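# Push the bottle-laden cart into the cold room

## Task

Roll the utility cart, with its bottles still upright on it, through the open doorway until every part of the cart is inside the cold room. The task fails if the cold room door contacts the cart, if any glass bottle drops a long way, if the door is swung open or shut violently, or if the robot topples or finishes leaning.

## Robot and tools

ROBOT. The base is omnidirectional and carries a column about 1.7 m tall. A carriage rides up and down this column (lift_m, 0 to 1 m) and holds two six-joint arms. Each arm ends in a five-finger hand: the left hand is on the left arm and the right hand is on the right arm. Each arm base sits roughly 0.57 m + lift_m above the floor, and parts of the carriage extend about 0.15 m lower than that. A hand point reaches up to 0.78 m from its shoulder but only about 0.4 m below its arm base. The parked arm pose for joints 1-6 is 0, 0.05, 0.05, 1.45, 0, 0. Parked, the robot is about 0.85 m wide and 0.65 m long.

CAMERAS. carriage_camera is fixed on the carriage, points forward and tilts about 20 degrees down. left_wrist_camera and right_wrist_camera sit on the little-finger side of each wrist and aim at their hand's point. Images are 672x504.

FRAMES. Base frame: metres, origin on the floor below the base centre, x forward, y left, z up. The left_hand and right_hand readings are hand points in this frame. Odometry frame: the base frame as it was at scene start. base_odometry counts wheel rotation only, so wheel slip shows up as travel. Heading is in radians, left positive, within ±3.142. Expect a degree or two of drift after turns or long sideways moves.

move. The action is made of "base", "joints" or both, plus optional "speeds" and "min_time_s". "cameras" and "blocking" are not part of the action. A move with no action only reports state and images.
- "base" holds exactly one key, and its value is an offset from where the base was last reported (or from where it is now, if a move was still running):
  - translate_m: -2 to 2 m, forward positive.
  - strafe_m: -2 to 2 m, left positive.
  - rotate_rad: -6.3 to 6.3 rad, counter-clockwise positive.
- "joints" is one flat object covering lift, both arms and both hands. Every value is an absolute target.
  - lift_m: 0 to 1 m.
  - <side>_joint1_rad: -2.617 to 3.054. Swings the arm about the vertical; 0 is forward, positive is left.
  - joint2: 0 to 3.141, shoulder. 0 means the upper arm points back and level, 1.57 upright, 3.14 forward and level.
  - joint3: 0 to 3.141, elbow. 0 is folded, 3.14 is straight.
  - joint4: ±1.57, wrist pitch. Positive lifts the fingertips.
  - joint5: ±1.57, wrist yaw. Positive swings the fingertips right.
  - joint6: ±2.094, hand roll. Positive is clockwise when viewed from the forearm.
  - Hand keys: <side>_hand_little, _ring, _middle, _index and _thumb_bend run from -1 (curled) to +1 (straight). _thumb_turn is +1 beside the palm and -1 opposite the fingers.
  - <side>_hand_force_limit (-1 to 1) sets the stopping force, from about 0 N up to 10 N (15 N for the thumb).
  - <side>_hand_speed (-0.96 to 1) sets finger speed. At the start, force_limit is 0 and speed is -0.8.
- "speeds" sets top speeds for this action only. translate_m and strafe_m: 0.02 to 0.5 m/s. rotate_rad: 0.05 to 1.57 rad/s. lift_m: 0.08 to 0.27 m/s, default 0.25. Anything unset runs at the top of its range.
- "min_time_s" (0.1 to 8 s) is the shortest duration for each arm motion. Values of 2 or more make hand paths straighter. Values that are too short make the arm jerk and overshoot.
- Limits: an action lasts at most 15 s, and a move times out after 14 s.
- blocking: true (the default) returns once everything has come to rest. false returns within about 0.5 s while motion continues; use wait(0) to check the "earlier move" line.
- Motions you leave out may keep pushing toward old targets.
- An unknown key makes the call invalid. An out-of-range value makes it refused. After a refusal or an unexpected stop, the later move, wait and finished_scene calls in the same reply are skipped.

wait: seconds, 0 to 10. It returns early once the running moves settle.

stop: brakes everything still moving. The base coasts a little before it stops, and a braked arm can keep pressing on whatever it touches.

zoom_image: camera plus region [x0,y0,x1,y1] in pixels, at most 504 wide and 504 high. It works only on that camera's newest image.

show_instructions: shows the reference pages.

finished_scene: optional scene 1. This is final, and the cart must stay fully inside without the robot's help.

RESULTS.
- "move" reads done, or the most serious status among the motions.
- base_status and joint_status values:
  - moving
  - done: for the base, this means the wheels turned the full amount, even if they slipped.
  - off_target: stopped short and may still be pushing.
  - contact_stop and time_out: the old target is dropped and the part holds where it is.
  - stopped: braked by stop.
  - not_followed: arm targets were withheld because the arms would come too close to each other.
  - limit_stop_at_motor_heat
- on_its_own lists actions you did not command; "held at" gives a target, not a reading.
- motor_effort is a percentage of the maximum, with the peak of the last action in brackets. It has sizeable error.
- <side>_hand_stopped_by lists six words for little, ring, middle, index, thumb_bend and thumb_turn: moving, target, force, stalled or fault.
- <side>_<motor>_load_n is fingertip force in newtons, positive when the finger is pushed open. If it drops to about 0, the grip has been lost.
- A MOTOR HOT line appears at 75 °C. At 100 °C an OVER-TEMPERATURE FAULT drops that arm for 30-60 s; resend targets once it recovers.

CAUTIONS.
- Base contact detection ignores the arms, so a drive can bend an arm against the cart or the door and still report done. Compare joint_positions with the targets. A slow drive can shove furniture and still end done.
- After a contact_stop, back off about 0.2 m instead of repeating the drive.
- Tipping is most likely with a high carriage, outstretched or loaded arms, pushing or pulling, and sudden stops. Never drive away from something a hand holds fixed.
- Signs of leaning: a tilt in the images, or a hand z reading that rises with no command.
- Keep the arms clear of each other; a hard press between them ends the scene.
- Arms heat up when held outstretched or pushing, and that happens while you think too. Park them when idle.
- Move gently near the cart so the glass bottles stay upright.
- Keep the cart clear of the door, and don't bang the door.

Each tool is called after "Emit:" by a JSON object that holds its "name" and its "arguments".

Reference images:

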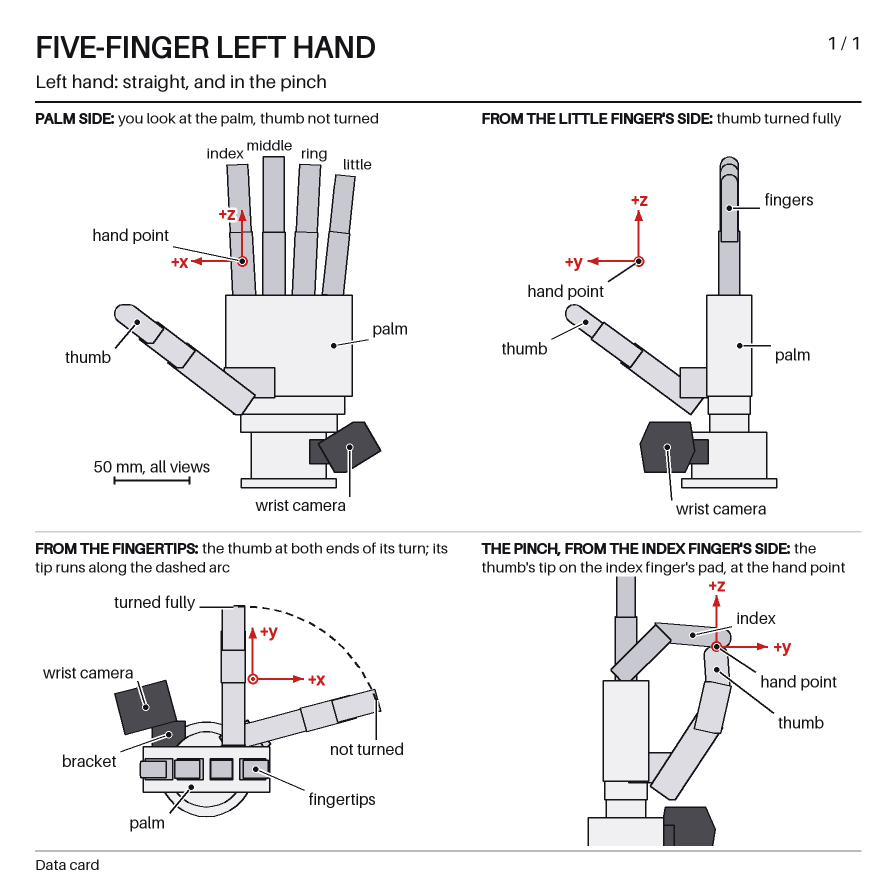

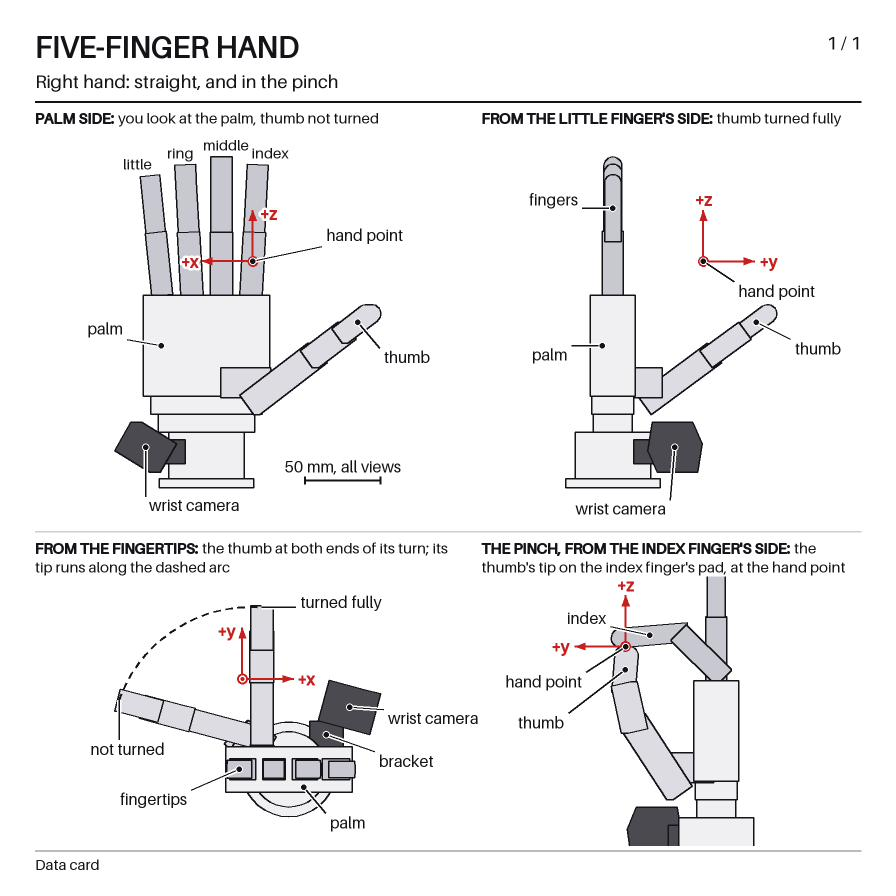

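## Session

Emit:
{"name": "move", "arguments": {}}

Scene clock: 0.00 s.
Joint torques (N m): no reading
base_odometry: x=+0.000 y=+0.000 heading=+0.000
base_status: not commanded
joint_positions: lift_m=+0.300 left_joint1_rad=+0.010 left_joint2_rad=+0.042 left_joint3_rad=+0.063 left_joint4_rad=+1.499 left_joint5_rad=-0.003 left_joint6_rad=+0.045 right_joint1_rad=-0.001 right_joint2_rad=+0.039 right_joint3_rad=+0.039 right_joint4_rad=+1.478 right_joint5_rad=+0.028 right_joint6_rad=-0.027 left_hand_little=+1.000 left_hand_ring=+1.000 left_hand_middle=+1.000 left_hand_index=+1.000 left_hand_thumb_turn=+1.000 left_hand_thumb_bend=+1.000 left_hand_force_limit=+0.000 left_hand_speed=-0.800 right_hand_little=+1.000 right_hand_ring=+1.000 right_hand_middle=+1.000 right_hand_index=+1.000 right_hand_thumb_turn=+1.000 right_hand_thumb_bend=+1.000 right_hand_force_limit=+0.000 right_hand_speed=-0.800
joint_status: not commanded
left_hand_stopped_by: target,target,target,target,target,target
right_hand_stopped_by: target,target,target,target,target,target
left_little_load_n: 0.0
left_ring_load_n: 0.0
left_middle_load_n: 0.0
left_index_load_n: 0.0
left_thumb_bend_load_n: 0.0
left_thumb_turn_load_n: 0.0
right_little_load_n: 0.0
right_ring_load_n: 0.0
right_middle_load_n: 0.0
right_index_load_n: 0.0
right_thumb_bend_load_n: 0.0
right_thumb_turn_load_n: 0.0
motor_effort: lift_m=+24 drive_wheels=+1
left_hand: x=+0.2963 y=+0.2765 z=+1.3250 quat_wxyz=(+0.726, -0.018, +0.017, -0.687) (m; base frame)
right_hand: x=+0.3080 y=-0.2797 z=+1.3163 quat_wxyz=(+0.696, -0.024, +0.042, -0.717) (m; base frame)
pictures: carriage_camera, left_wrist_camera, right_wrist_camera

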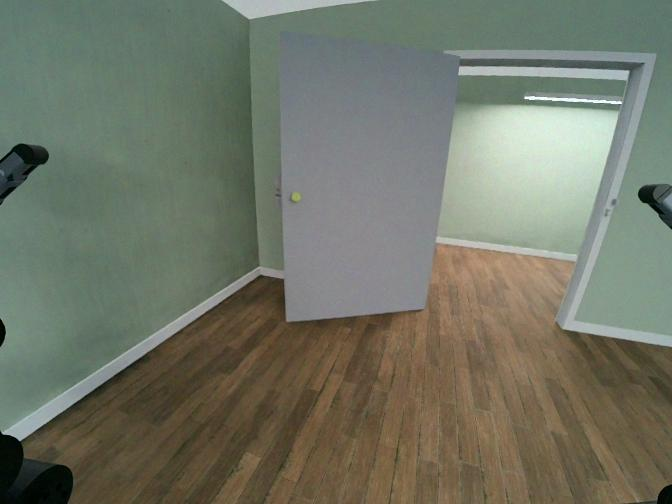

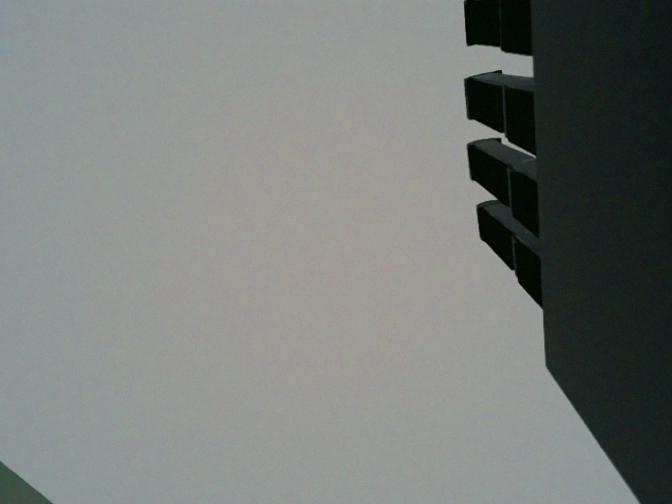

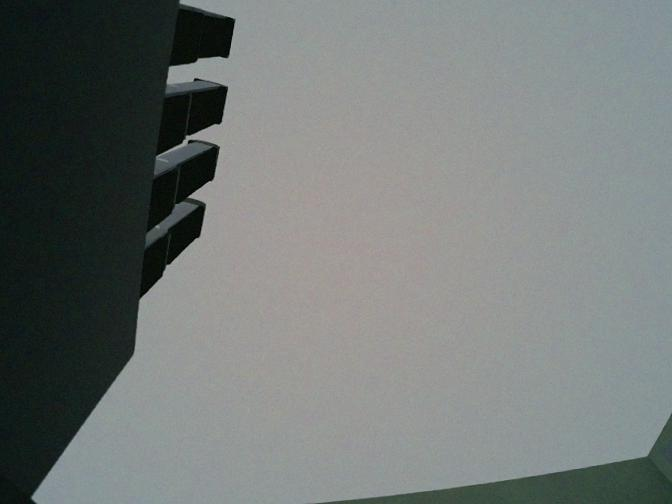

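Emit:
{"name": "move", "arguments": {"base": {"rotate_rad": -0.8}, "cameras": ["carriage_camera"]}}

Emit:
{"name": "move", "arguments": {"base": {"rotate_rad": -0.9}, "cameras": ["carriage_camera"]}}

Scene clock: 2.40 s.
Joint torques (N m): left_arm=[-0.16 3.79 5.41 -0.28 0.02 0.09] | right_arm=[-0.25 3.12 6.39 0.04 -0.05 0.06]
move: done
base_odometry: x=+0.000 y=+0.000 heading=-0.800
base_status: done
joint_positions: lift_m=+0.300 left_joint1_rad=+0.010 left_joint2_rad=+0.042 left_joint3_rad=+0.063 left_joint4_rad=+1.499 left_joint5_rad=-0.003 left_joint6_rad=+0.045 right_joint1_rad=-0.001 right_joint2_rad=+0.039 right_joint3_rad=+0.039 right_joint4_rad=+1.477 right_joint5_rad=+0.028 right_joint6_rad=-0.027 left_hand_little=+1.000 left_hand_ring=+1.000 left_hand_middle=+1.000 left_hand_index=+1.000 left_hand_thumb_turn=+1.000 left_hand_thumb_bend=+1.000 left_hand_force_limit=+0.000 left_hand_speed=-0.800 right_hand_little=+1.000 right_hand_ring=+1.000 right_hand_middle=+1.000 right_hand_index=+1.000 right_hand_thumb_turn=+1.000 right_hand_thumb_bend=+1.000 right_hand_force_limit=+0.000 right_hand_speed=-0.800
joint_status: not commanded
left_hand_stopped_by: target,target,target,target,target,target
right_hand_stopped_by: target,target,target,target,target,target
left_little_load_n: 0.0
left_ring_load_n: 0.0
left_middle_load_n: 0.0
left_index_load_n: 0.0
left_thumb_bend_load_n: 0.0
left_thumb_turn_load_n: 0.0
right_little_load_n: 0.0
right_ring_load_n: 0.0
right_middle_load_n: 0.0
right_index_load_n: 0.0
right_thumb_bend_load_n: 0.0
right_thumb_turn_load_n: 0.0
motor_effort: lift_m=+24(24) drive_wheels=+5(11)
left_hand: x=+0.2965 y=+0.2765 z=+1.3250 quat_wxyz=(+0.726, -0.019, +0.018, -0.687) (m; base frame)
right_hand: x=+0.3082 y=-0.2797 z=+1.3163 quat_wxyz=(+0.696, -0.024, +0.043, -0.717) (m; base frame)
pictures: carriage_camera

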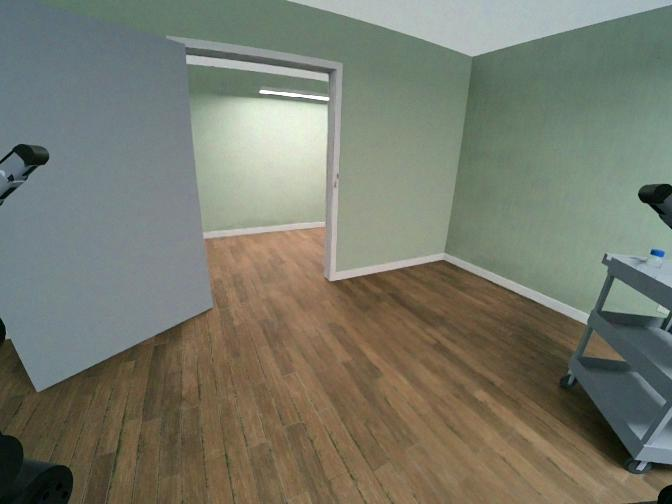

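Scene clock: 4.83 s.
Joint torques (N m): left_arm=[-0.14 3.71 5.39 -0.3 0 0.07] | right_arm=[-0.17 3.14 6.28 0.09 -0.04 0.06]
move: done
base_odometry: x=+0.000 y=+0.000 heading=-1.699
base_status: done
joint_positions: lift_m=+0.300 left_joint1_rad=+0.010 left_joint2_rad=+0.042 left_joint3_rad=+0.063 left_joint4_rad=+1.498 left_joint5_rad=-0.003 left_joint6_rad=+0.045 right_joint1_rad=-0.001 right_joint2_rad=+0.039 right_joint3_rad=+0.039 right_joint4_rad=+1.477 right_joint5_rad=+0.028 right_joint6_rad=-0.027 left_hand_little=+1.000 left_hand_ring=+1.000 left_hand_middle=+1.000 left_hand_index=+1.000 left_hand_thumb_turn=+1.000 left_hand_thumb_bend=+1.000 left_hand_force_limit=+0.000 left_hand_speed=-0.800 right_hand_little=+1.000 right_hand_ring=+1.000 right_hand_middle=+1.000 right_hand_index=+1.000 right_hand_thumb_turn=+1.000 right_hand_thumb_bend=+1.000 right_hand_force_limit=+0.000 right_hand_speed=-0.800
joint_status: not commanded
left_hand_stopped_by: target,target,target,target,target,target
right_hand_stopped_by: target,target,target,target,target,target
left_little_load_n: 0.0
left_ring_load_n: 0.0
left_middle_load_n: 0.0
left_index_load_n: 0.5
left_thumb_bend_load_n: 0.0
left_thumb_turn_load_n: 0.0
right_little_load_n: 0.0
right_ring_load_n: 0.0
right_middle_load_n: 0.0
right_index_load_n: 0.0
right_thumb_bend_load_n: 0.0
right_thumb_turn_load_n: 0.0
motor_effort: lift_m=+24(24) drive_wheels=+4(10)
left_hand: x=+0.2967 y=+0.2765 z=+1.3249 quat_wxyz=(+0.726, -0.019, +0.018, -0.687) (m; base frame)
right_hand: x=+0.3083 y=-0.2797 z=+1.3162 quat_wxyz=(+0.696, -0.024, +0.043, -0.717) (m; base frame)
pictures: carriage_camera

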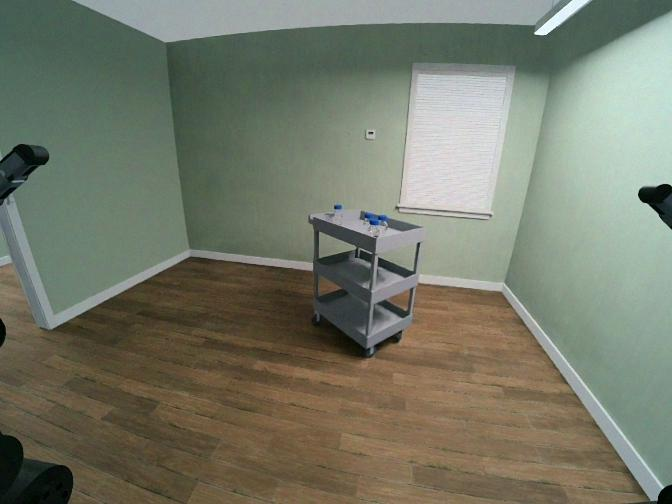

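Emit:
{"name": "zoom_image", "arguments": {"camera": "carriage_camera", "region": [260, 180, 460, 380]}}

Scaled by 2.520 from the camera's 672x504 image, which has a finer 960x720 frame.

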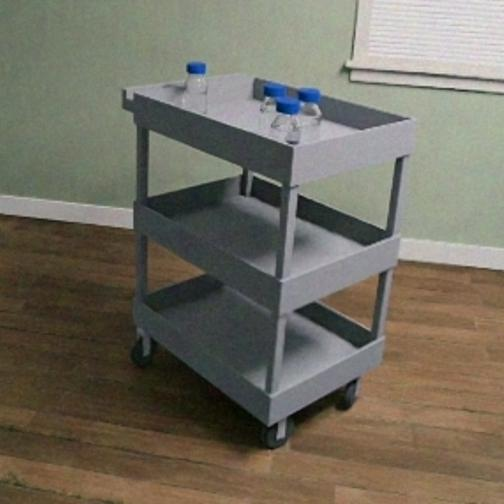

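Emit:
{"name": "move", "arguments": {"base": {"strafe_m": 1.2}, "cameras": ["carriage_camera"]}}

Emit:
{"name": "move", "arguments": {"base": {"translate_m": 1.5}, "cameras": ["carriage_camera"]}}

Emit:
{"name": "move", "arguments": {"base": {"rotate_rad": -1.2}, "cameras": ["carriage_camera"]}}

Scene clock: 12.40 s.
Joint torques (N m): left_arm=[-0.27 3.64 5.45 -0.26 -0.01 0.08] | right_arm=[-0.2 3.06 6.17 0.07 -0.04 0.04]
move: done
base_odometry: x=+1.190 y=-0.155 heading=-1.700
base_status: done
joint_positions: lift_m=+0.300 left_joint1_rad=+0.010 left_joint2_rad=+0.042 left_joint3_rad=+0.063 left_joint4_rad=+1.498 left_joint5_rad=-0.003 left_joint6_rad=+0.045 right_joint1_rad=-0.001 right_joint2_rad=+0.039 right_joint3_rad=+0.039 right_joint4_rad=+1.477 right_joint5_rad=+0.028 right_joint6_rad=-0.027 left_hand_little=+1.000 left_hand_ring=+1.000 left_hand_middle=+1.000 left_hand_index=+1.000 left_hand_thumb_turn=+1.000 left_hand_thumb_bend=+1.000 left_hand_force_limit=+0.000 left_hand_speed=-0.800 right_hand_little=+1.000 right_hand_ring=+1.000 right_hand_middle=+1.000 right_hand_index=+1.000 right_hand_thumb_turn=+1.000 right_hand_thumb_bend=+1.000 right_hand_force_limit=+0.000 right_hand_speed=-0.800
joint_status: not commanded
left_hand_stopped_by: target,target,target,target,target,target
right_hand_stopped_by: target,target,target,target,target,target
left_little_load_n: 0.0
left_ring_load_n: 0.0
left_middle_load_n: 0.0
left_index_load_n: 0.0
left_thumb_bend_load_n: 0.0
left_thumb_turn_load_n: 0.0
right_little_load_n: 0.0
right_ring_load_n: 0.0
right_middle_load_n: 0.0
right_index_load_n: 0.0
right_thumb_bend_load_n: 0.0
right_thumb_turn_load_n: 0.0
motor_effort: lift_m=+24(24) drive_wheels=-6(14)
left_hand: x=+0.2967 y=+0.2765 z=+1.3249 quat_wxyz=(+0.726, -0.019, +0.018, -0.687) (m; base frame)
right_hand: x=+0.3083 y=-0.2797 z=+1.3162 quat_wxyz=(+0.696, -0.024, +0.043, -0.717) (m; base frame)
pictures: carriage_camera

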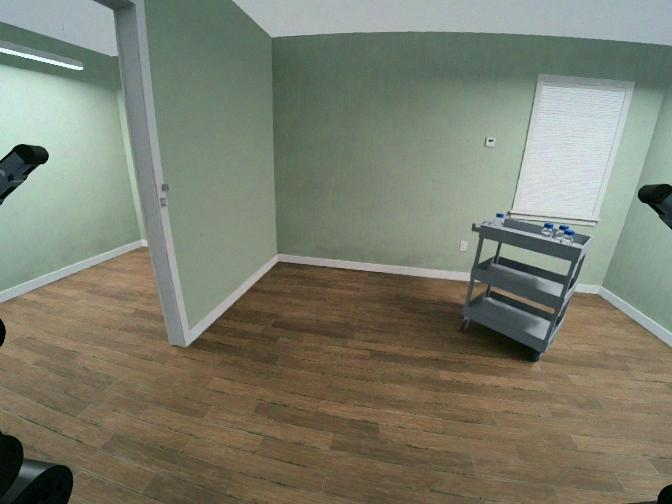

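Scene clock: 17.70 s.
Joint torques (N m): left_arm=[-0.14 3.75 5.42 -0.26 -0.01 0.09] | right_arm=[-0.2 3.06 6.24 0.09 -0.07 0.06]
move: done
base_odometry: x=+0.997 y=-1.643 heading=-1.700
base_status: done
joint_positions: lift_m=+0.300 left_joint1_rad=+0.010 left_joint2_rad=+0.042 left_joint3_rad=+0.063 left_joint4_rad=+1.497 left_joint5_rad=-0.003 left_joint6_rad=+0.045 right_joint1_rad=-0.001 right_joint2_rad=+0.039 right_joint3_rad=+0.039 right_joint4_rad=+1.477 right_joint5_rad=+0.028 right_joint6_rad=-0.027 left_hand_little=+1.000 left_hand_ring=+1.000 left_hand_middle=+1.000 left_hand_index=+1.000 left_hand_thumb_turn=+1.000 left_hand_thumb_bend=+1.000 left_hand_force_limit=+0.000 left_hand_speed=-0.800 right_hand_little=+1.000 right_hand_ring=+1.000 right_hand_middle=+1.000 right_hand_index=+1.000 right_hand_thumb_turn=+1.000 right_hand_thumb_bend=+1.000 right_hand_force_limit=+0.000 right_hand_speed=-0.800
joint_status: not commanded
left_hand_stopped_by: target,target,target,target,target,target
right_hand_stopped_by: target,target,target,target,target,target
left_little_load_n: 0.0
left_ring_load_n: 0.0
left_middle_load_n: 0.0
left_index_load_n: 0.0
left_thumb_bend_load_n: 0.0
left_thumb_turn_load_n: 0.0
right_little_load_n: 0.0
right_ring_load_n: 0.0
right_middle_load_n: 0.0
right_index_load_n: 0.0
right_thumb_bend_load_n: 0.0
right_thumb_turn_load_n: 0.0
motor_effort: lift_m=+24(24) drive_wheels=-3(10)
left_hand: x=+0.2968 y=+0.2765 z=+1.3249 quat_wxyz=(+0.726, -0.019, +0.018, -0.687) (m; base frame)
right_hand: x=+0.3082 y=-0.2797 z=+1.3163 quat_wxyz=(+0.696, -0.024, +0.043, -0.717) (m; base frame)
pictures: carriage_camera

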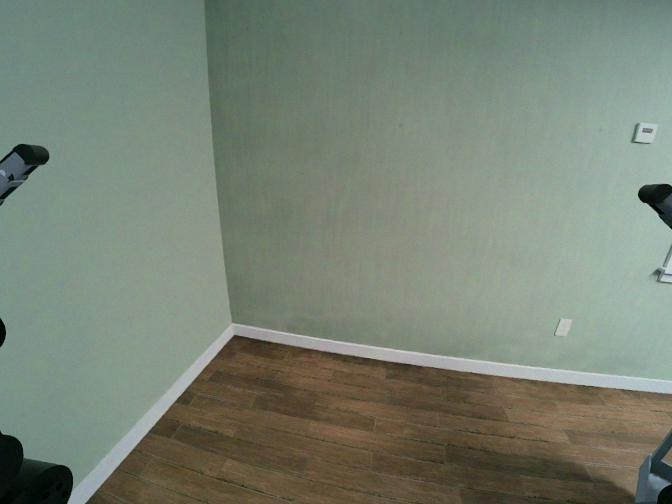

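Scene clock: 20.47 s.
Joint torques (N m): left_arm=[-0.16 3.66 5.44 -0.24 0.02 0.1] | right_arm=[-0.28 3.14 6.27 0.08 -0.05 0.07]
move: done
base_odometry: x=+0.998 y=-1.643 heading=-2.899
base_status: done
joint_positions: lift_m=+0.300 left_joint1_rad=+0.010 left_joint2_rad=+0.042 left_joint3_rad=+0.063 left_joint4_rad=+1.497 left_joint5_rad=-0.003 left_joint6_rad=+0.045 right_joint1_rad=-0.001 right_joint2_rad=+0.039 right_joint3_rad=+0.039 right_joint4_rad=+1.476 right_joint5_rad=+0.028 right_joint6_rad=-0.027 left_hand_little=+1.000 left_hand_ring=+1.000 left_hand_middle=+1.000 left_hand_index=+1.000 left_hand_thumb_turn=+1.000 left_hand_thumb_bend=+1.000 left_hand_force_limit=+0.000 left_hand_speed=-0.800 right_hand_little=+1.000 right_hand_ring=+1.000 right_hand_middle=+1.000 right_hand_index=+1.000 right_hand_thumb_turn=+1.000 right_hand_thumb_bend=+1.000 right_hand_force_limit=+0.000 right_hand_speed=-0.800
joint_status: not commanded
left_hand_stopped_by: target,target,target,target,target,target
right_hand_stopped_by: target,target,target,target,target,target
left_little_load_n: 0.0
left_ring_load_n: 0.0
left_middle_load_n: 0.0
left_index_load_n: 0.0
left_thumb_bend_load_n: 0.0
left_thumb_turn_load_n: 0.0
right_little_load_n: 0.0
right_ring_load_n: 0.0
right_middle_load_n: 0.0
right_index_load_n: 0.0
right_thumb_bend_load_n: 0.0
right_thumb_turn_load_n: 0.0
motor_effort: lift_m=+24(24) drive_wheels=+4(10)
left_hand: x=+0.2970 y=+0.2765 z=+1.3248 quat_wxyz=(+0.726, -0.019, +0.018, -0.687) (m; base frame)
right_hand: x=+0.3084 y=-0.2797 z=+1.3162 quat_wxyz=(+0.696, -0.024, +0.043, -0.717) (m; base frame)
pictures: carriage_camera

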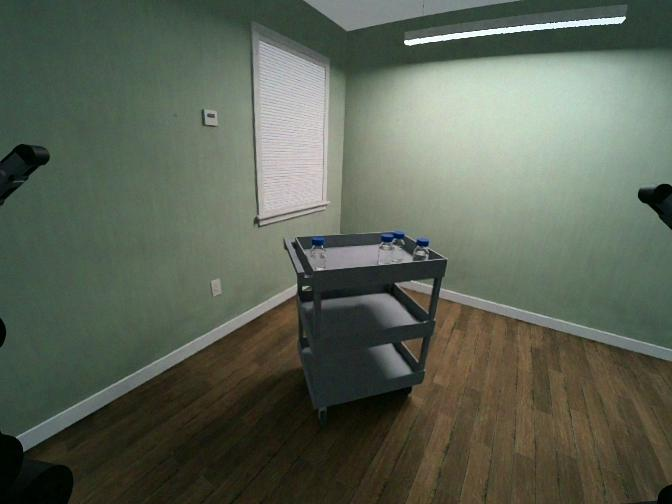

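Emit:
{"name": "zoom_image", "arguments": {"camera": "carriage_camera", "region": [270, 220, 470, 420]}}

Scaled by 2.520 from the camera's 672x504 image, which has a finer 960x720 frame.

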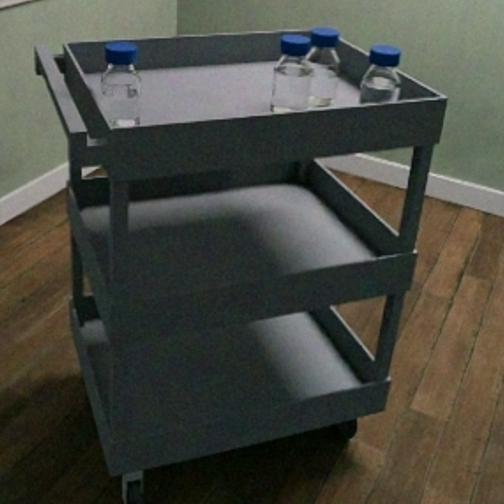

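Emit:
{"name": "move", "arguments": {"base": {"rotate_rad": -0.564}, "cameras": ["carriage_camera"]}}

Emit:
{"name": "move", "arguments": {"base": {"strafe_m": 0.7}, "cameras": ["carriage_camera"]}}

Scene clock: 23.40 s.
Joint torques (N m): left_arm=[-0.24 3.75 5.39 -0.26 0 0.1] | right_arm=[-0.24 3.14 6.35 0.08 -0.07 0.03]
move: done
base_odometry: x=+0.997 y=-1.643 heading=+2.820
base_status: done
joint_positions: lift_m=+0.300 left_joint1_rad=+0.010 left_joint2_rad=+0.042 left_joint3_rad=+0.063 left_joint4_rad=+1.497 left_joint5_rad=-0.003 left_joint6_rad=+0.045 right_joint1_rad=-0.001 right_joint2_rad=+0.039 right_joint3_rad=+0.039 right_joint4_rad=+1.476 right_joint5_rad=+0.028 right_joint6_rad=-0.027 left_hand_little=+1.000 left_hand_ring=+1.000 left_hand_middle=+1.000 left_hand_index=+1.000 left_hand_thumb_turn=+1.000 left_hand_thumb_bend=+1.000 left_hand_force_limit=+0.000 left_hand_speed=-0.800 right_hand_little=+1.000 right_hand_ring=+1.000 right_hand_middle=+1.000 right_hand_index=+1.000 right_hand_thumb_turn=+1.000 right_hand_thumb_bend=+1.000 right_hand_force_limit=+0.000 right_hand_speed=-0.800
joint_status: not commanded
left_hand_stopped_by: target,target,target,target,target,target
right_hand_stopped_by: target,target,target,target,target,target
left_little_load_n: 0.0
left_ring_load_n: 0.0
left_middle_load_n: 0.0
left_index_load_n: 0.0
left_thumb_bend_load_n: 0.0
left_thumb_turn_load_n: 0.0
right_little_load_n: 0.0
right_ring_load_n: 0.0
right_middle_load_n: 0.0
right_index_load_n: 0.0
right_thumb_bend_load_n: 0.0
right_thumb_turn_load_n: 0.0
motor_effort: lift_m=+24(24) drive_wheels=+4(10)
left_hand: x=+0.2968 y=+0.2765 z=+1.3249 quat_wxyz=(+0.726, -0.019, +0.018, -0.687) (m; base frame)
right_hand: x=+0.3084 y=-0.2797 z=+1.3162 quat_wxyz=(+0.696, -0.024, +0.043, -0.717) (m; base frame)
pictures: carriage_camera

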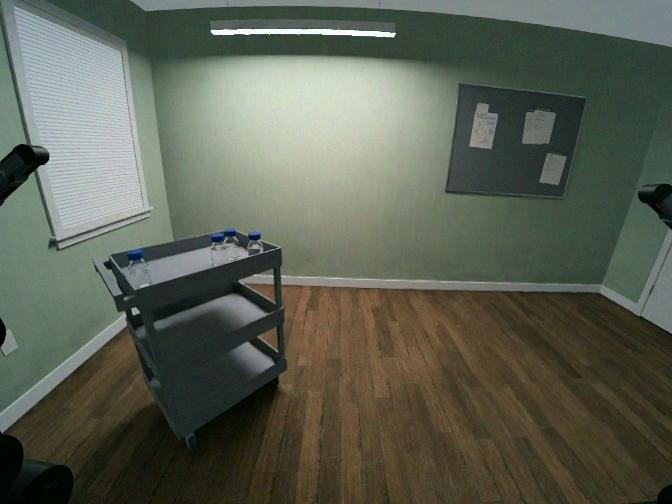

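Scene clock: 27.03 s.
Joint torques (N m): left_arm=[-0.2 3.7 5.42 -0.27 0 0.11] | right_arm=[-0.23 3.15 6.34 0.08 -0.04 0.06]
move: done
base_odometry: x=+0.776 y=-2.307 heading=+2.819
base_status: done
joint_positions: lift_m=+0.300 left_joint1_rad=+0.010 left_joint2_rad=+0.042 left_joint3_rad=+0.063 left_joint4_rad=+1.497 left_joint5_rad=-0.003 left_joint6_rad=+0.045 right_joint1_rad=-0.002 right_joint2_rad=+0.039 right_joint3_rad=+0.039 right_joint4_rad=+1.476 right_joint5_rad=+0.028 right_joint6_rad=-0.027 left_hand_little=+1.000 left_hand_ring=+1.000 left_hand_middle=+1.000 left_hand_index=+1.000 left_hand_thumb_turn=+1.000 left_hand_thumb_bend=+1.000 left_hand_force_limit=+0.000 left_hand_speed=-0.800 right_hand_little=+1.000 right_hand_ring=+1.000 right_hand_middle=+1.000 right_hand_index=+1.000 right_hand_thumb_turn=+1.000 right_hand_thumb_bend=+1.000 right_hand_force_limit=+0.000 right_hand_speed=-0.800
joint_status: not commanded
left_hand_stopped_by: target,target,target,target,target,target
right_hand_stopped_by: target,target,target,target,target,target
left_little_load_n: 0.0
left_ring_load_n: 0.0
left_middle_load_n: 0.0
left_index_load_n: 0.0
left_thumb_bend_load_n: 0.0
left_thumb_turn_load_n: 0.0
right_little_load_n: 0.0
right_ring_load_n: 0.0
right_middle_load_n: 0.0
right_index_load_n: 0.0
right_thumb_bend_load_n: 0.0
right_thumb_turn_load_n: 0.0
motor_effort: lift_m=+24(24) drive_wheels=-6(14)
left_hand: x=+0.2968 y=+0.2766 z=+1.3249 quat_wxyz=(+0.726, -0.019, +0.018, -0.687) (m; base frame)
right_hand: x=+0.3084 y=-0.2797 z=+1.3162 quat_wxyz=(+0.696, -0.024, +0.043, -0.717) (m; base frame)
pictures: carriage_camera

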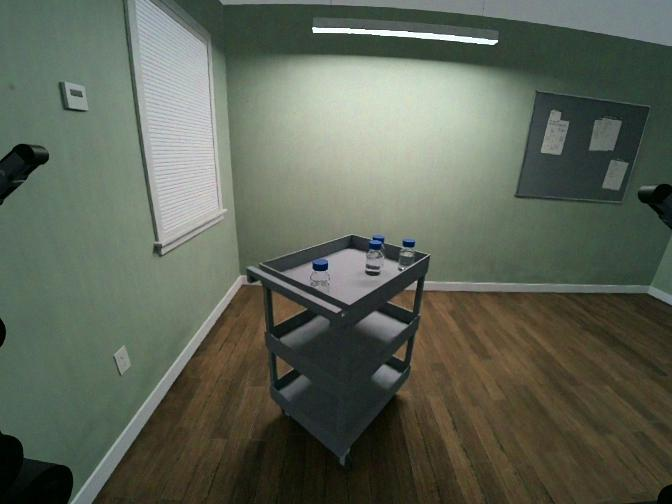

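Emit:
{"name": "zoom_image", "arguments": {"camera": "carriage_camera", "region": [230, 220, 450, 480]}}

Scaled by 1.938 from the camera's 672x504 image, which has a finer 960x720 frame.

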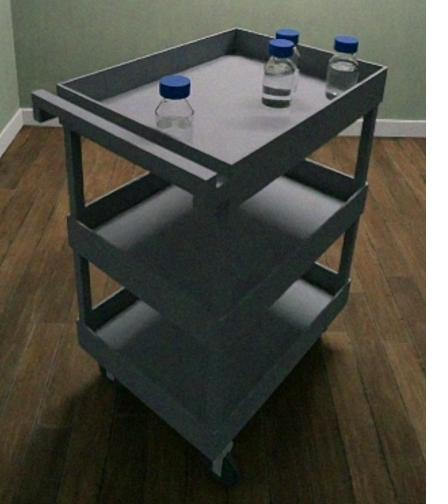

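Emit:
{"name": "move", "arguments": {"joints": {"left_joint2_rad": 1.0, "left_joint3_rad": 1.2, "left_joint4_rad": -0.2, "right_joint2_rad": 1.0, "right_joint3_rad": 1.2, "right_joint4_rad": -0.2, "left_hand_thumb_turn": -1, "right_hand_thumb_turn": -1, "left_hand_speed": 0.4, "right_hand_speed": 0.4}, "min_time_s": 2, "cameras": ["all"]}}

Emit:
{"name": "move", "arguments": {"joints": {"left_joint2_rad": 1.4, "left_joint3_rad": 1.3, "left_joint4_rad": 0.1, "right_joint2_rad": 1.4, "right_joint3_rad": 1.3, "right_joint4_rad": 0.1}, "min_time_s": 2, "cameras": ["all"]}}

Scene clock: 30.07 s.
Joint torques (N m): left_arm=[-0.12 -0.73 9.39 1.93 0.02 0.12] | right_arm=[-0.24 -1.78 10.76 2.07 -0.01 0.04]
move: done
base_odometry: x=+0.776 y=-2.307 heading=+2.819
base_status: not commanded
joint_positions: lift_m=+0.300 left_joint1_rad=+0.010 left_joint2_rad=+0.995 left_joint3_rad=+1.177 left_joint4_rad=-0.185 left_joint5_rad=-0.003 left_joint6_rad=+0.045 right_joint1_rad=-0.002 right_joint2_rad=+0.996 right_joint3_rad=+1.169 right_joint4_rad=-0.195 right_joint5_rad=+0.028 right_joint6_rad=-0.027 left_hand_little=+1.000 left_hand_ring=+1.000 left_hand_middle=+1.000 left_hand_index=+1.000 left_hand_thumb_turn=-1.000 left_hand_thumb_bend=+1.000 left_hand_force_limit=+0.000 left_hand_speed=+0.400 right_hand_little=+1.000 right_hand_ring=+1.000 right_hand_middle=+1.000 right_hand_index=+1.000 right_hand_thumb_turn=-1.000 right_hand_thumb_bend=+1.000 right_hand_force_limit=+0.000 right_hand_speed=+0.400
joint_status: all done
left_hand_stopped_by: target,target,target,target,target,target
right_hand_stopped_by: target,target,target,target,target,target
left_little_load_n: 0.0
left_ring_load_n: 0.0
left_middle_load_n: 0.0
left_index_load_n: 0.0
left_thumb_bend_load_n: 0.0
left_thumb_turn_load_n: 0.0
right_little_load_n: 0.0
right_ring_load_n: 0.0
right_middle_load_n: 0.0
right_index_load_n: 0.0
right_thumb_bend_load_n: 0.0
right_thumb_turn_load_n: 0.0
motor_effort: lift_m=+24(24) drive_wheels=-6(6)
left_hand: x=+0.5959 y=+0.2794 z=+1.2464 quat_wxyz=(+0.513, -0.493, +0.509, -0.485) (m; base frame)
right_hand: x=+0.5962 y=-0.2801 z=+1.2399 quat_wxyz=(+0.480, -0.505, +0.506, -0.508) (m; base frame)
pictures: carriage_camera, left_wrist_camera, right_wrist_camera
camera_calibration:
left_wrist_camera: T_world_to_cam=[[0.0421424, -0.280048, 0.959061, -1.13912], [-0.378146, -0.892975, -0.244135, 0.802425], [0.924786, -0.352376, -0.143531, -0.156883], [0, 0, 0, 1]] pos_world=[0.496522, 0.342256, 1.26586]
right_wrist_camera: T_world_to_cam=[[-0.0403832, -0.312245, -0.949143, 1.11056], [-0.354969, 0.892436, -0.278487, 0.826005], [0.934006, 0.32567, -0.146877, -0.168445], [0, 0, 0, 1]] pos_world=[0.495383, -0.335533, 1.25937]

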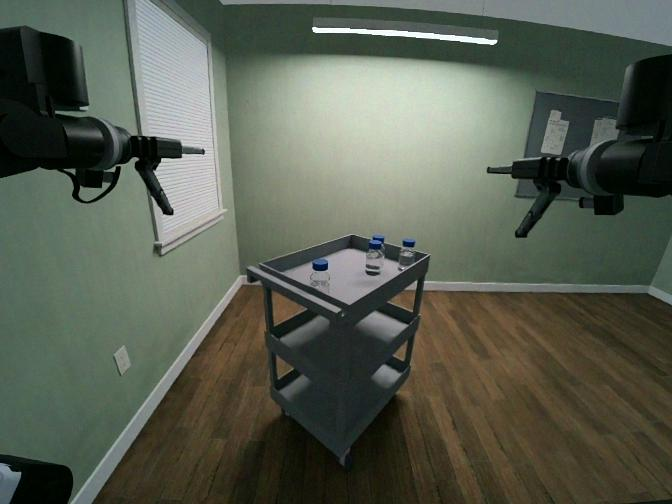

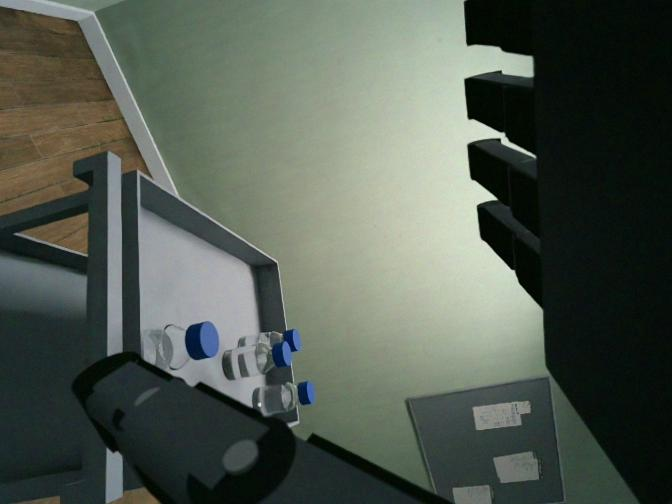

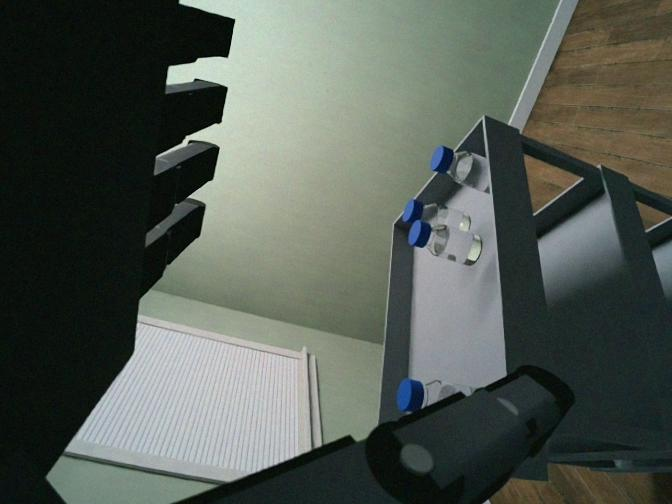

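Scene clock: 32.37 s.
Joint torques (N m): left_arm=[-0.13 -3.54 9.95 2.11 0.01 0.1] | right_arm=[-0.24 -4.67 11.34 2.18 -0.01 0.07]
move: done
base_odometry: x=+0.776 y=-2.307 heading=+2.819
base_status: not commanded
joint_positions: lift_m=+0.300 left_joint1_rad=+0.010 left_joint2_rad=+1.390 left_joint3_rad=+1.276 left_joint4_rad=+0.096 left_joint5_rad=-0.003 left_joint6_rad=+0.045 right_joint1_rad=-0.002 right_joint2_rad=+1.394 right_joint3_rad=+1.267 right_joint4_rad=+0.087 right_joint5_rad=+0.028 right_joint6_rad=-0.027 left_hand_little=+1.000 left_hand_ring=+1.000 left_hand_middle=+1.000 left_hand_index=+1.000 left_hand_thumb_turn=-1.000 left_hand_thumb_bend=+1.000 left_hand_force_limit=+0.000 left_hand_speed=+0.400 right_hand_little=+1.000 right_hand_ring=+1.000 right_hand_middle=+1.000 right_hand_index=+1.000 right_hand_thumb_turn=-1.000 right_hand_thumb_bend=+1.000 right_hand_force_limit=+0.000 right_hand_speed=+0.400
joint_status: all done
left_hand_stopped_by: target,target,target,target,target,target
right_hand_stopped_by: target,target,target,target,target,target
left_little_load_n: 0.0
left_ring_load_n: -0.5
left_middle_load_n: 0.0
left_index_load_n: 0.0
left_thumb_bend_load_n: 0.0
left_thumb_turn_load_n: 0.0
right_little_load_n: 0.0
right_ring_load_n: -0.5
right_middle_load_n: 0.0
right_index_load_n: 0.0
right_thumb_bend_load_n: 0.0
right_thumb_turn_load_n: 0.0
motor_effort: lift_m=+24(24) drive_wheels=-6(6)
left_hand: x=+0.7113 y=+0.2806 z=+1.2087 quat_wxyz=(+0.509, -0.496, +0.513, -0.481) (m; base frame)
right_hand: x=+0.7116 y=-0.2803 z=+1.2007 quat_wxyz=(+0.476, -0.510, +0.510, -0.504) (m; base frame)
pictures: carriage_camera, left_wrist_camera, right_wrist_camera
camera_calibration:
left_wrist_camera: T_world_to_cam=[[0.0570611, -0.279927, 0.958324, -1.11726], [-0.381858, -0.893021, -0.238115, 0.833256], [0.922458, -0.352357, -0.157849, -0.249767], [0, 0, 0, 1]] pos_world=[0.612337, 0.343356, 1.22968]
right_wrist_camera: T_world_to_cam=[[-0.0574039, -0.312299, -0.948248, 1.089], [-0.359942, 0.892408, -0.272119, 0.852133], [0.931207, 0.325694, -0.163638, -0.259821], [0, 0, 0, 1]] pos_world=[0.611179, -0.335733, 1.22201]

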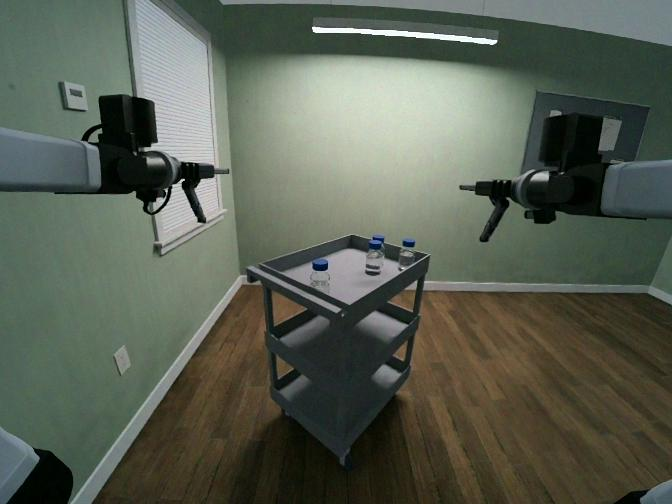

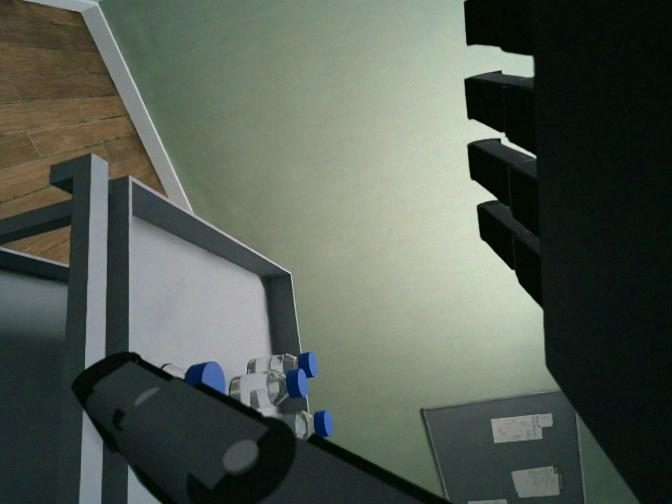

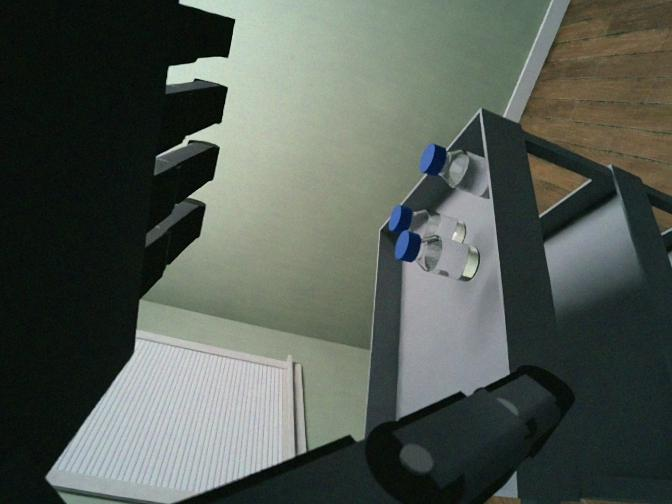

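Emit:
{"name": "move", "arguments": {"joints": {"lift_m": 0.1, "left_joint1_rad": 0.24, "left_joint2_rad": 1.856, "left_joint3_rad": 0.953, "left_joint4_rad": 0.902, "left_joint5_rad": 0.875, "left_joint6_rad": 0.0, "right_joint2_rad": 0.05, "right_joint3_rad": 0.05, "right_joint4_rad": 1.45}, "min_time_s": 2.5, "cameras": ["carriage_camera", "left_wrist_camera"]}}

Scene clock: 37.13 s.
Joint torques (N m): left_arm=[0.44 -5.42 5.35 1.79 0.11 -0.05] | right_arm=[-0.21 2.36 5.26 0.29 -0.06 0.04]
move: done
base_odometry: x=+0.776 y=-2.307 heading=+2.819
base_status: not commanded
joint_positions: lift_m=+0.100 left_joint1_rad=+0.234 left_joint2_rad=+1.843 left_joint3_rad=+0.963 left_joint4_rad=+0.897 left_joint5_rad=+0.861 left_joint6_rad=+0.014 right_joint1_rad=-0.002 right_joint2_rad=+0.055 right_joint3_rad=+0.060 right_joint4_rad=+1.440 right_joint5_rad=+0.028 right_joint6_rad=-0.027 left_hand_little=+1.000 left_hand_ring=+1.000 left_hand_middle=+1.000 left_hand_index=+1.000 left_hand_thumb_turn=-1.000 left_hand_thumb_bend=+1.000 left_hand_force_limit=+0.000 left_hand_speed=+0.400 right_hand_little=+1.000 right_hand_ring=+1.000 right_hand_middle=+1.000 right_hand_index=+1.000 right_hand_thumb_turn=-1.000 right_hand_thumb_bend=+1.000 right_hand_force_limit=+0.000 right_hand_speed=+0.400
joint_status: all done
left_hand_stopped_by: target,target,target,target,target,target
right_hand_stopped_by: target,target,target,target,target,target
left_little_load_n: 0.0
left_ring_load_n: 0.0
left_middle_load_n: 0.0
left_index_load_n: 0.0
left_thumb_bend_load_n: 0.0
left_thumb_turn_load_n: 0.0
right_little_load_n: 0.0
right_ring_load_n: 0.0
right_middle_load_n: 0.0
right_index_load_n: 0.0
right_thumb_bend_load_n: 0.0
right_thumb_turn_load_n: 0.0
motor_effort: lift_m=+25(29) drive_wheels=+5(6)
left_hand: x=+0.7191 y=+0.2503 z=+0.8298 quat_wxyz=(+0.331, -0.311, +0.631, -0.629) (m; base frame)
right_hand: x=+0.3167 y=-0.2797 z=+1.1186 quat_wxyz=(+0.695, -0.036, +0.054, -0.716) (m; base frame)
pictures: carriage_camera, left_wrist_camera
camera_calibration:
carriage_camera: T_world_to_cam=[[0.055343, -0.998161, 0.0247239, -0.0370886], [-0.334887, -0.0418839, -0.941327, 1.06783], [0.940632, 0.0438161, -0.336589, 0.239842], [0, 0, 0, 1]] pos_world=[0.134053, -0.00280426, 1.08683]
left_wrist_camera: T_world_to_cam=[[-0.133829, -0.227649, 0.964503, -0.643961], [-0.83663, -0.495703, -0.233086, 0.942371], [0.531169, -0.838125, -0.124119, 0.0476278], [0, 0, 0, 1]] pos_world=[0.676937, 0.360457, 0.846666]

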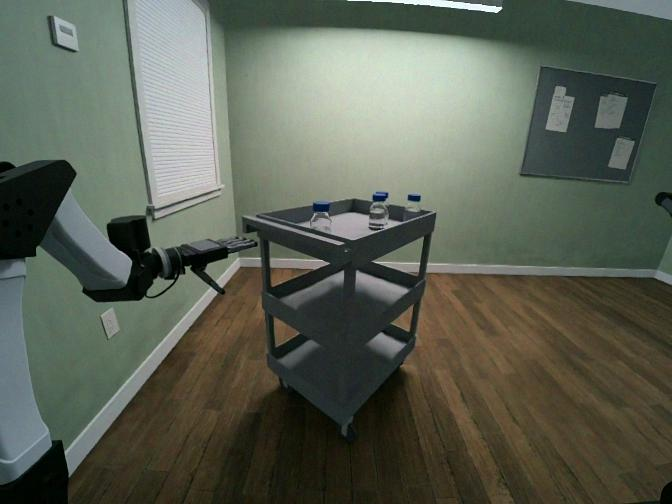

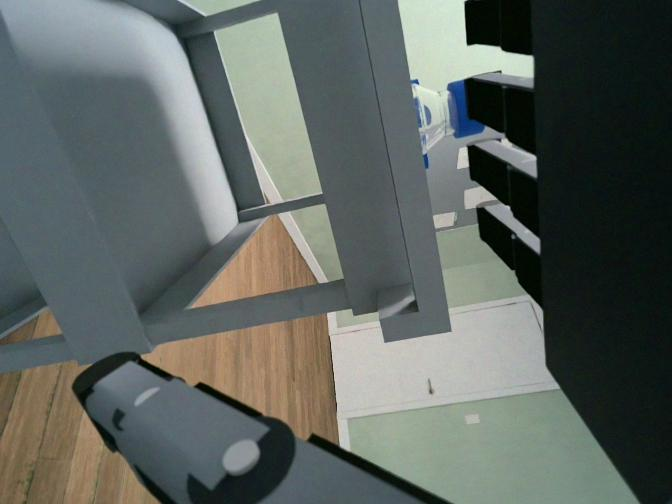

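Emit:
{"name": "zoom_image", "arguments": {"camera": "carriage_camera", "region": [220, 180, 460, 300]}}

Scaled by 2.100 from the camera's 672x504 image, which has a finer 960x720 frame.

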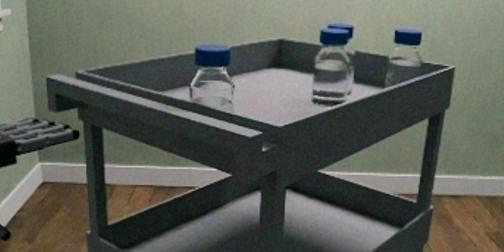

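Emit:
{"name": "move", "arguments": {"joints": {"lift_m": 0.13, "left_joint1_rad": 0.06, "left_joint5_rad": 0.695}, "min_time_s": 1, "cameras": []}}

Emit:
{"name": "move", "arguments": {"base": {"translate_m": 0.12}, "speeds": {"translate_m": 0.1}, "cameras": ["carriage_camera", "left_wrist_camera"]}}

Scene clock: 40.87 s.
Joint torques (N m): left_arm=[-0.69 -6.17 5.86 1.83 -0.1 -0.05] | right_arm=[-0.14 2.59 5.72 0.18 -0.05 0.05]
move: done
base_odometry: x=+0.776 y=-2.307 heading=+2.819
base_status: not commanded
joint_positions: lift_m=+0.130 left_joint1_rad=+0.065 left_joint2_rad=+1.852 left_joint3_rad=+0.957 left_joint4_rad=+0.909 left_joint5_rad=+0.709 left_joint6_rad=+0.013 right_joint1_rad=-0.002 right_joint2_rad=+0.052 right_joint3_rad=+0.054 right_joint4_rad=+1.443 right_joint5_rad=+0.028 right_joint6_rad=-0.027 left_hand_little=+1.000 left_hand_ring=+1.000 left_hand_middle=+1.000 left_hand_index=+1.000 left_hand_thumb_turn=-1.000 left_hand_thumb_bend=+1.000 left_hand_force_limit=+0.000 left_hand_speed=+0.400 right_hand_little=+1.000 right_hand_ring=+1.000 right_hand_middle=+1.000 right_hand_index=+1.000 right_hand_thumb_turn=-1.000 right_hand_thumb_bend=+1.000 right_hand_force_limit=+0.000 right_hand_speed=+0.400
joint_status: all done
left_hand_stopped_by: target,target,target,target,target,target
right_hand_stopped_by: target,target,target,target,target,target
left_little_load_n: 0.0
left_ring_load_n: 0.0
left_middle_load_n: -0.5
left_index_load_n: -0.5
left_thumb_bend_load_n: 0.5
left_thumb_turn_load_n: 0.5
right_little_load_n: 0.0
right_ring_load_n: 0.0
right_middle_load_n: 0.0
right_index_load_n: 0.0
right_thumb_bend_load_n: 0.0
right_thumb_turn_load_n: 0.0
motor_effort: lift_m=+23(28) drive_wheels=-6(6)
left_hand: x=+0.7258 y=+0.1868 z=+0.8564 quat_wxyz=(+0.325, -0.307, +0.633, -0.632) (m; base frame)
right_hand: x=+0.3166 y=-0.2797 z=+1.1474 quat_wxyz=(+0.695, -0.035, +0.054, -0.716) (m; base frame)
pictures: none
No camera images: "cameras" was empty.

Scene clock: 42.83 s.
Joint torques (N m): left_arm=[-0.68 -6.15 6.05 1.82 -0.12 0.01] | right_arm=[-0.25 2.61 5.67 0.19 -0.08 0.04]
move: done
base_odometry: x=+0.662 y=-2.269 heading=+2.820
base_status: done
joint_positions: lift_m=+0.130 left_joint1_rad=+0.065 left_joint2_rad=+1.852 left_joint3_rad=+0.957 left_joint4_rad=+0.909 left_joint5_rad=+0.707 left_joint6_rad=+0.013 right_joint1_rad=-0.002 right_joint2_rad=+0.052 right_joint3_rad=+0.054 right_joint4_rad=+1.447 right_joint5_rad=+0.028 right_joint6_rad=-0.027 left_hand_little=+1.000 left_hand_ring=+1.000 left_hand_middle=+1.000 left_hand_index=+1.000 left_hand_thumb_turn=-1.000 left_hand_thumb_bend=+1.000 left_hand_force_limit=+0.000 left_hand_speed=+0.400 right_hand_little=+1.000 right_hand_ring=+1.000 right_hand_middle=+1.000 right_hand_index=+1.000 right_hand_thumb_turn=-1.000 right_hand_thumb_bend=+1.000 right_hand_force_limit=+0.000 right_hand_speed=+0.400
joint_status: not commanded
left_hand_stopped_by: target,target,target,target,target,target
right_hand_stopped_by: target,target,target,target,target,target
left_little_load_n: 0.0
left_ring_load_n: 0.0
left_middle_load_n: 0.0
left_index_load_n: 0.0
left_thumb_bend_load_n: 0.0
left_thumb_turn_load_n: 0.0
right_little_load_n: 0.0
right_ring_load_n: 0.0
right_middle_load_n: 0.0
right_index_load_n: 0.5
right_thumb_bend_load_n: 0.0
right_thumb_turn_load_n: 0.0
motor_effort: lift_m=+23(24) drive_wheels=-4(8)
left_hand: x=+0.7262 y=+0.1872 z=+0.8564 quat_wxyz=(+0.326, -0.308, +0.632, -0.632) (m; base frame)
right_hand: x=+0.3156 y=-0.2797 z=+1.1477 quat_wxyz=(+0.695, -0.034, +0.052, -0.716) (m; base frame)
pictures: carriage_camera, left_wrist_camera
camera_calibration:
carriage_camera: T_world_to_cam=[[0.055343, -0.998161, 0.0247239, -0.0378328], [-0.334887, -0.0418839, -0.941327, 1.09617], [0.940632, 0.0438161, -0.336589, 0.249973], [0, 0, 0, 1]] pos_world=[0.134053, -0.00280426, 1.11693]
left_wrist_camera: T_world_to_cam=[[-0.134621, -0.222661, 0.965556, -0.684329], [-0.843936, -0.484883, -0.22948, 0.923498], [0.519278, -0.84576, -0.122636, 0.00298529], [0, 0, 0, 1]] pos_world=[0.685698, 0.29794, 0.873049]

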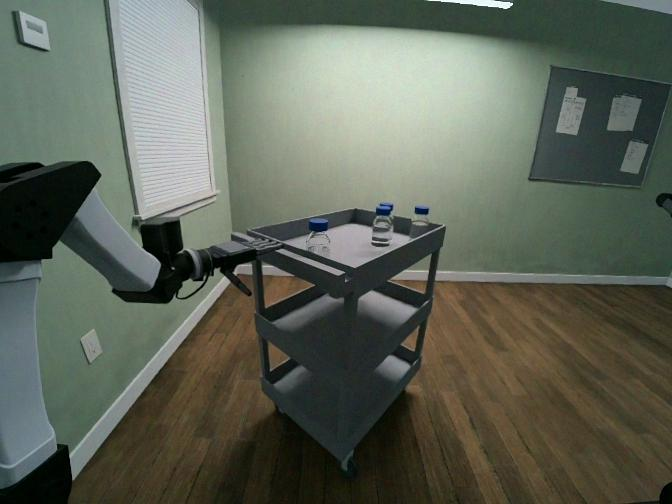

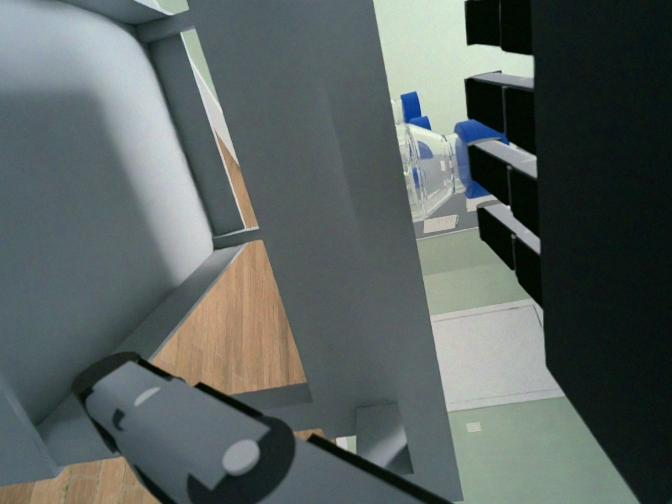

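Emit:
{"name": "zoom_image", "arguments": {"camera": "carriage_camera", "region": [180, 200, 380, 320]}}

Scaled by 2.520 from the camera's 672x504 image, which has a finer 960x720 frame.

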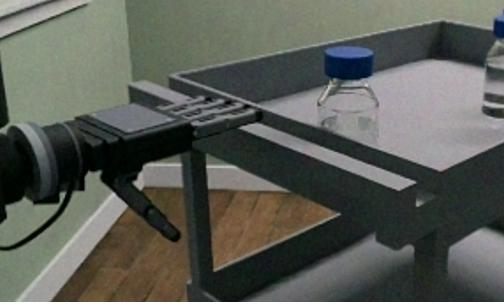

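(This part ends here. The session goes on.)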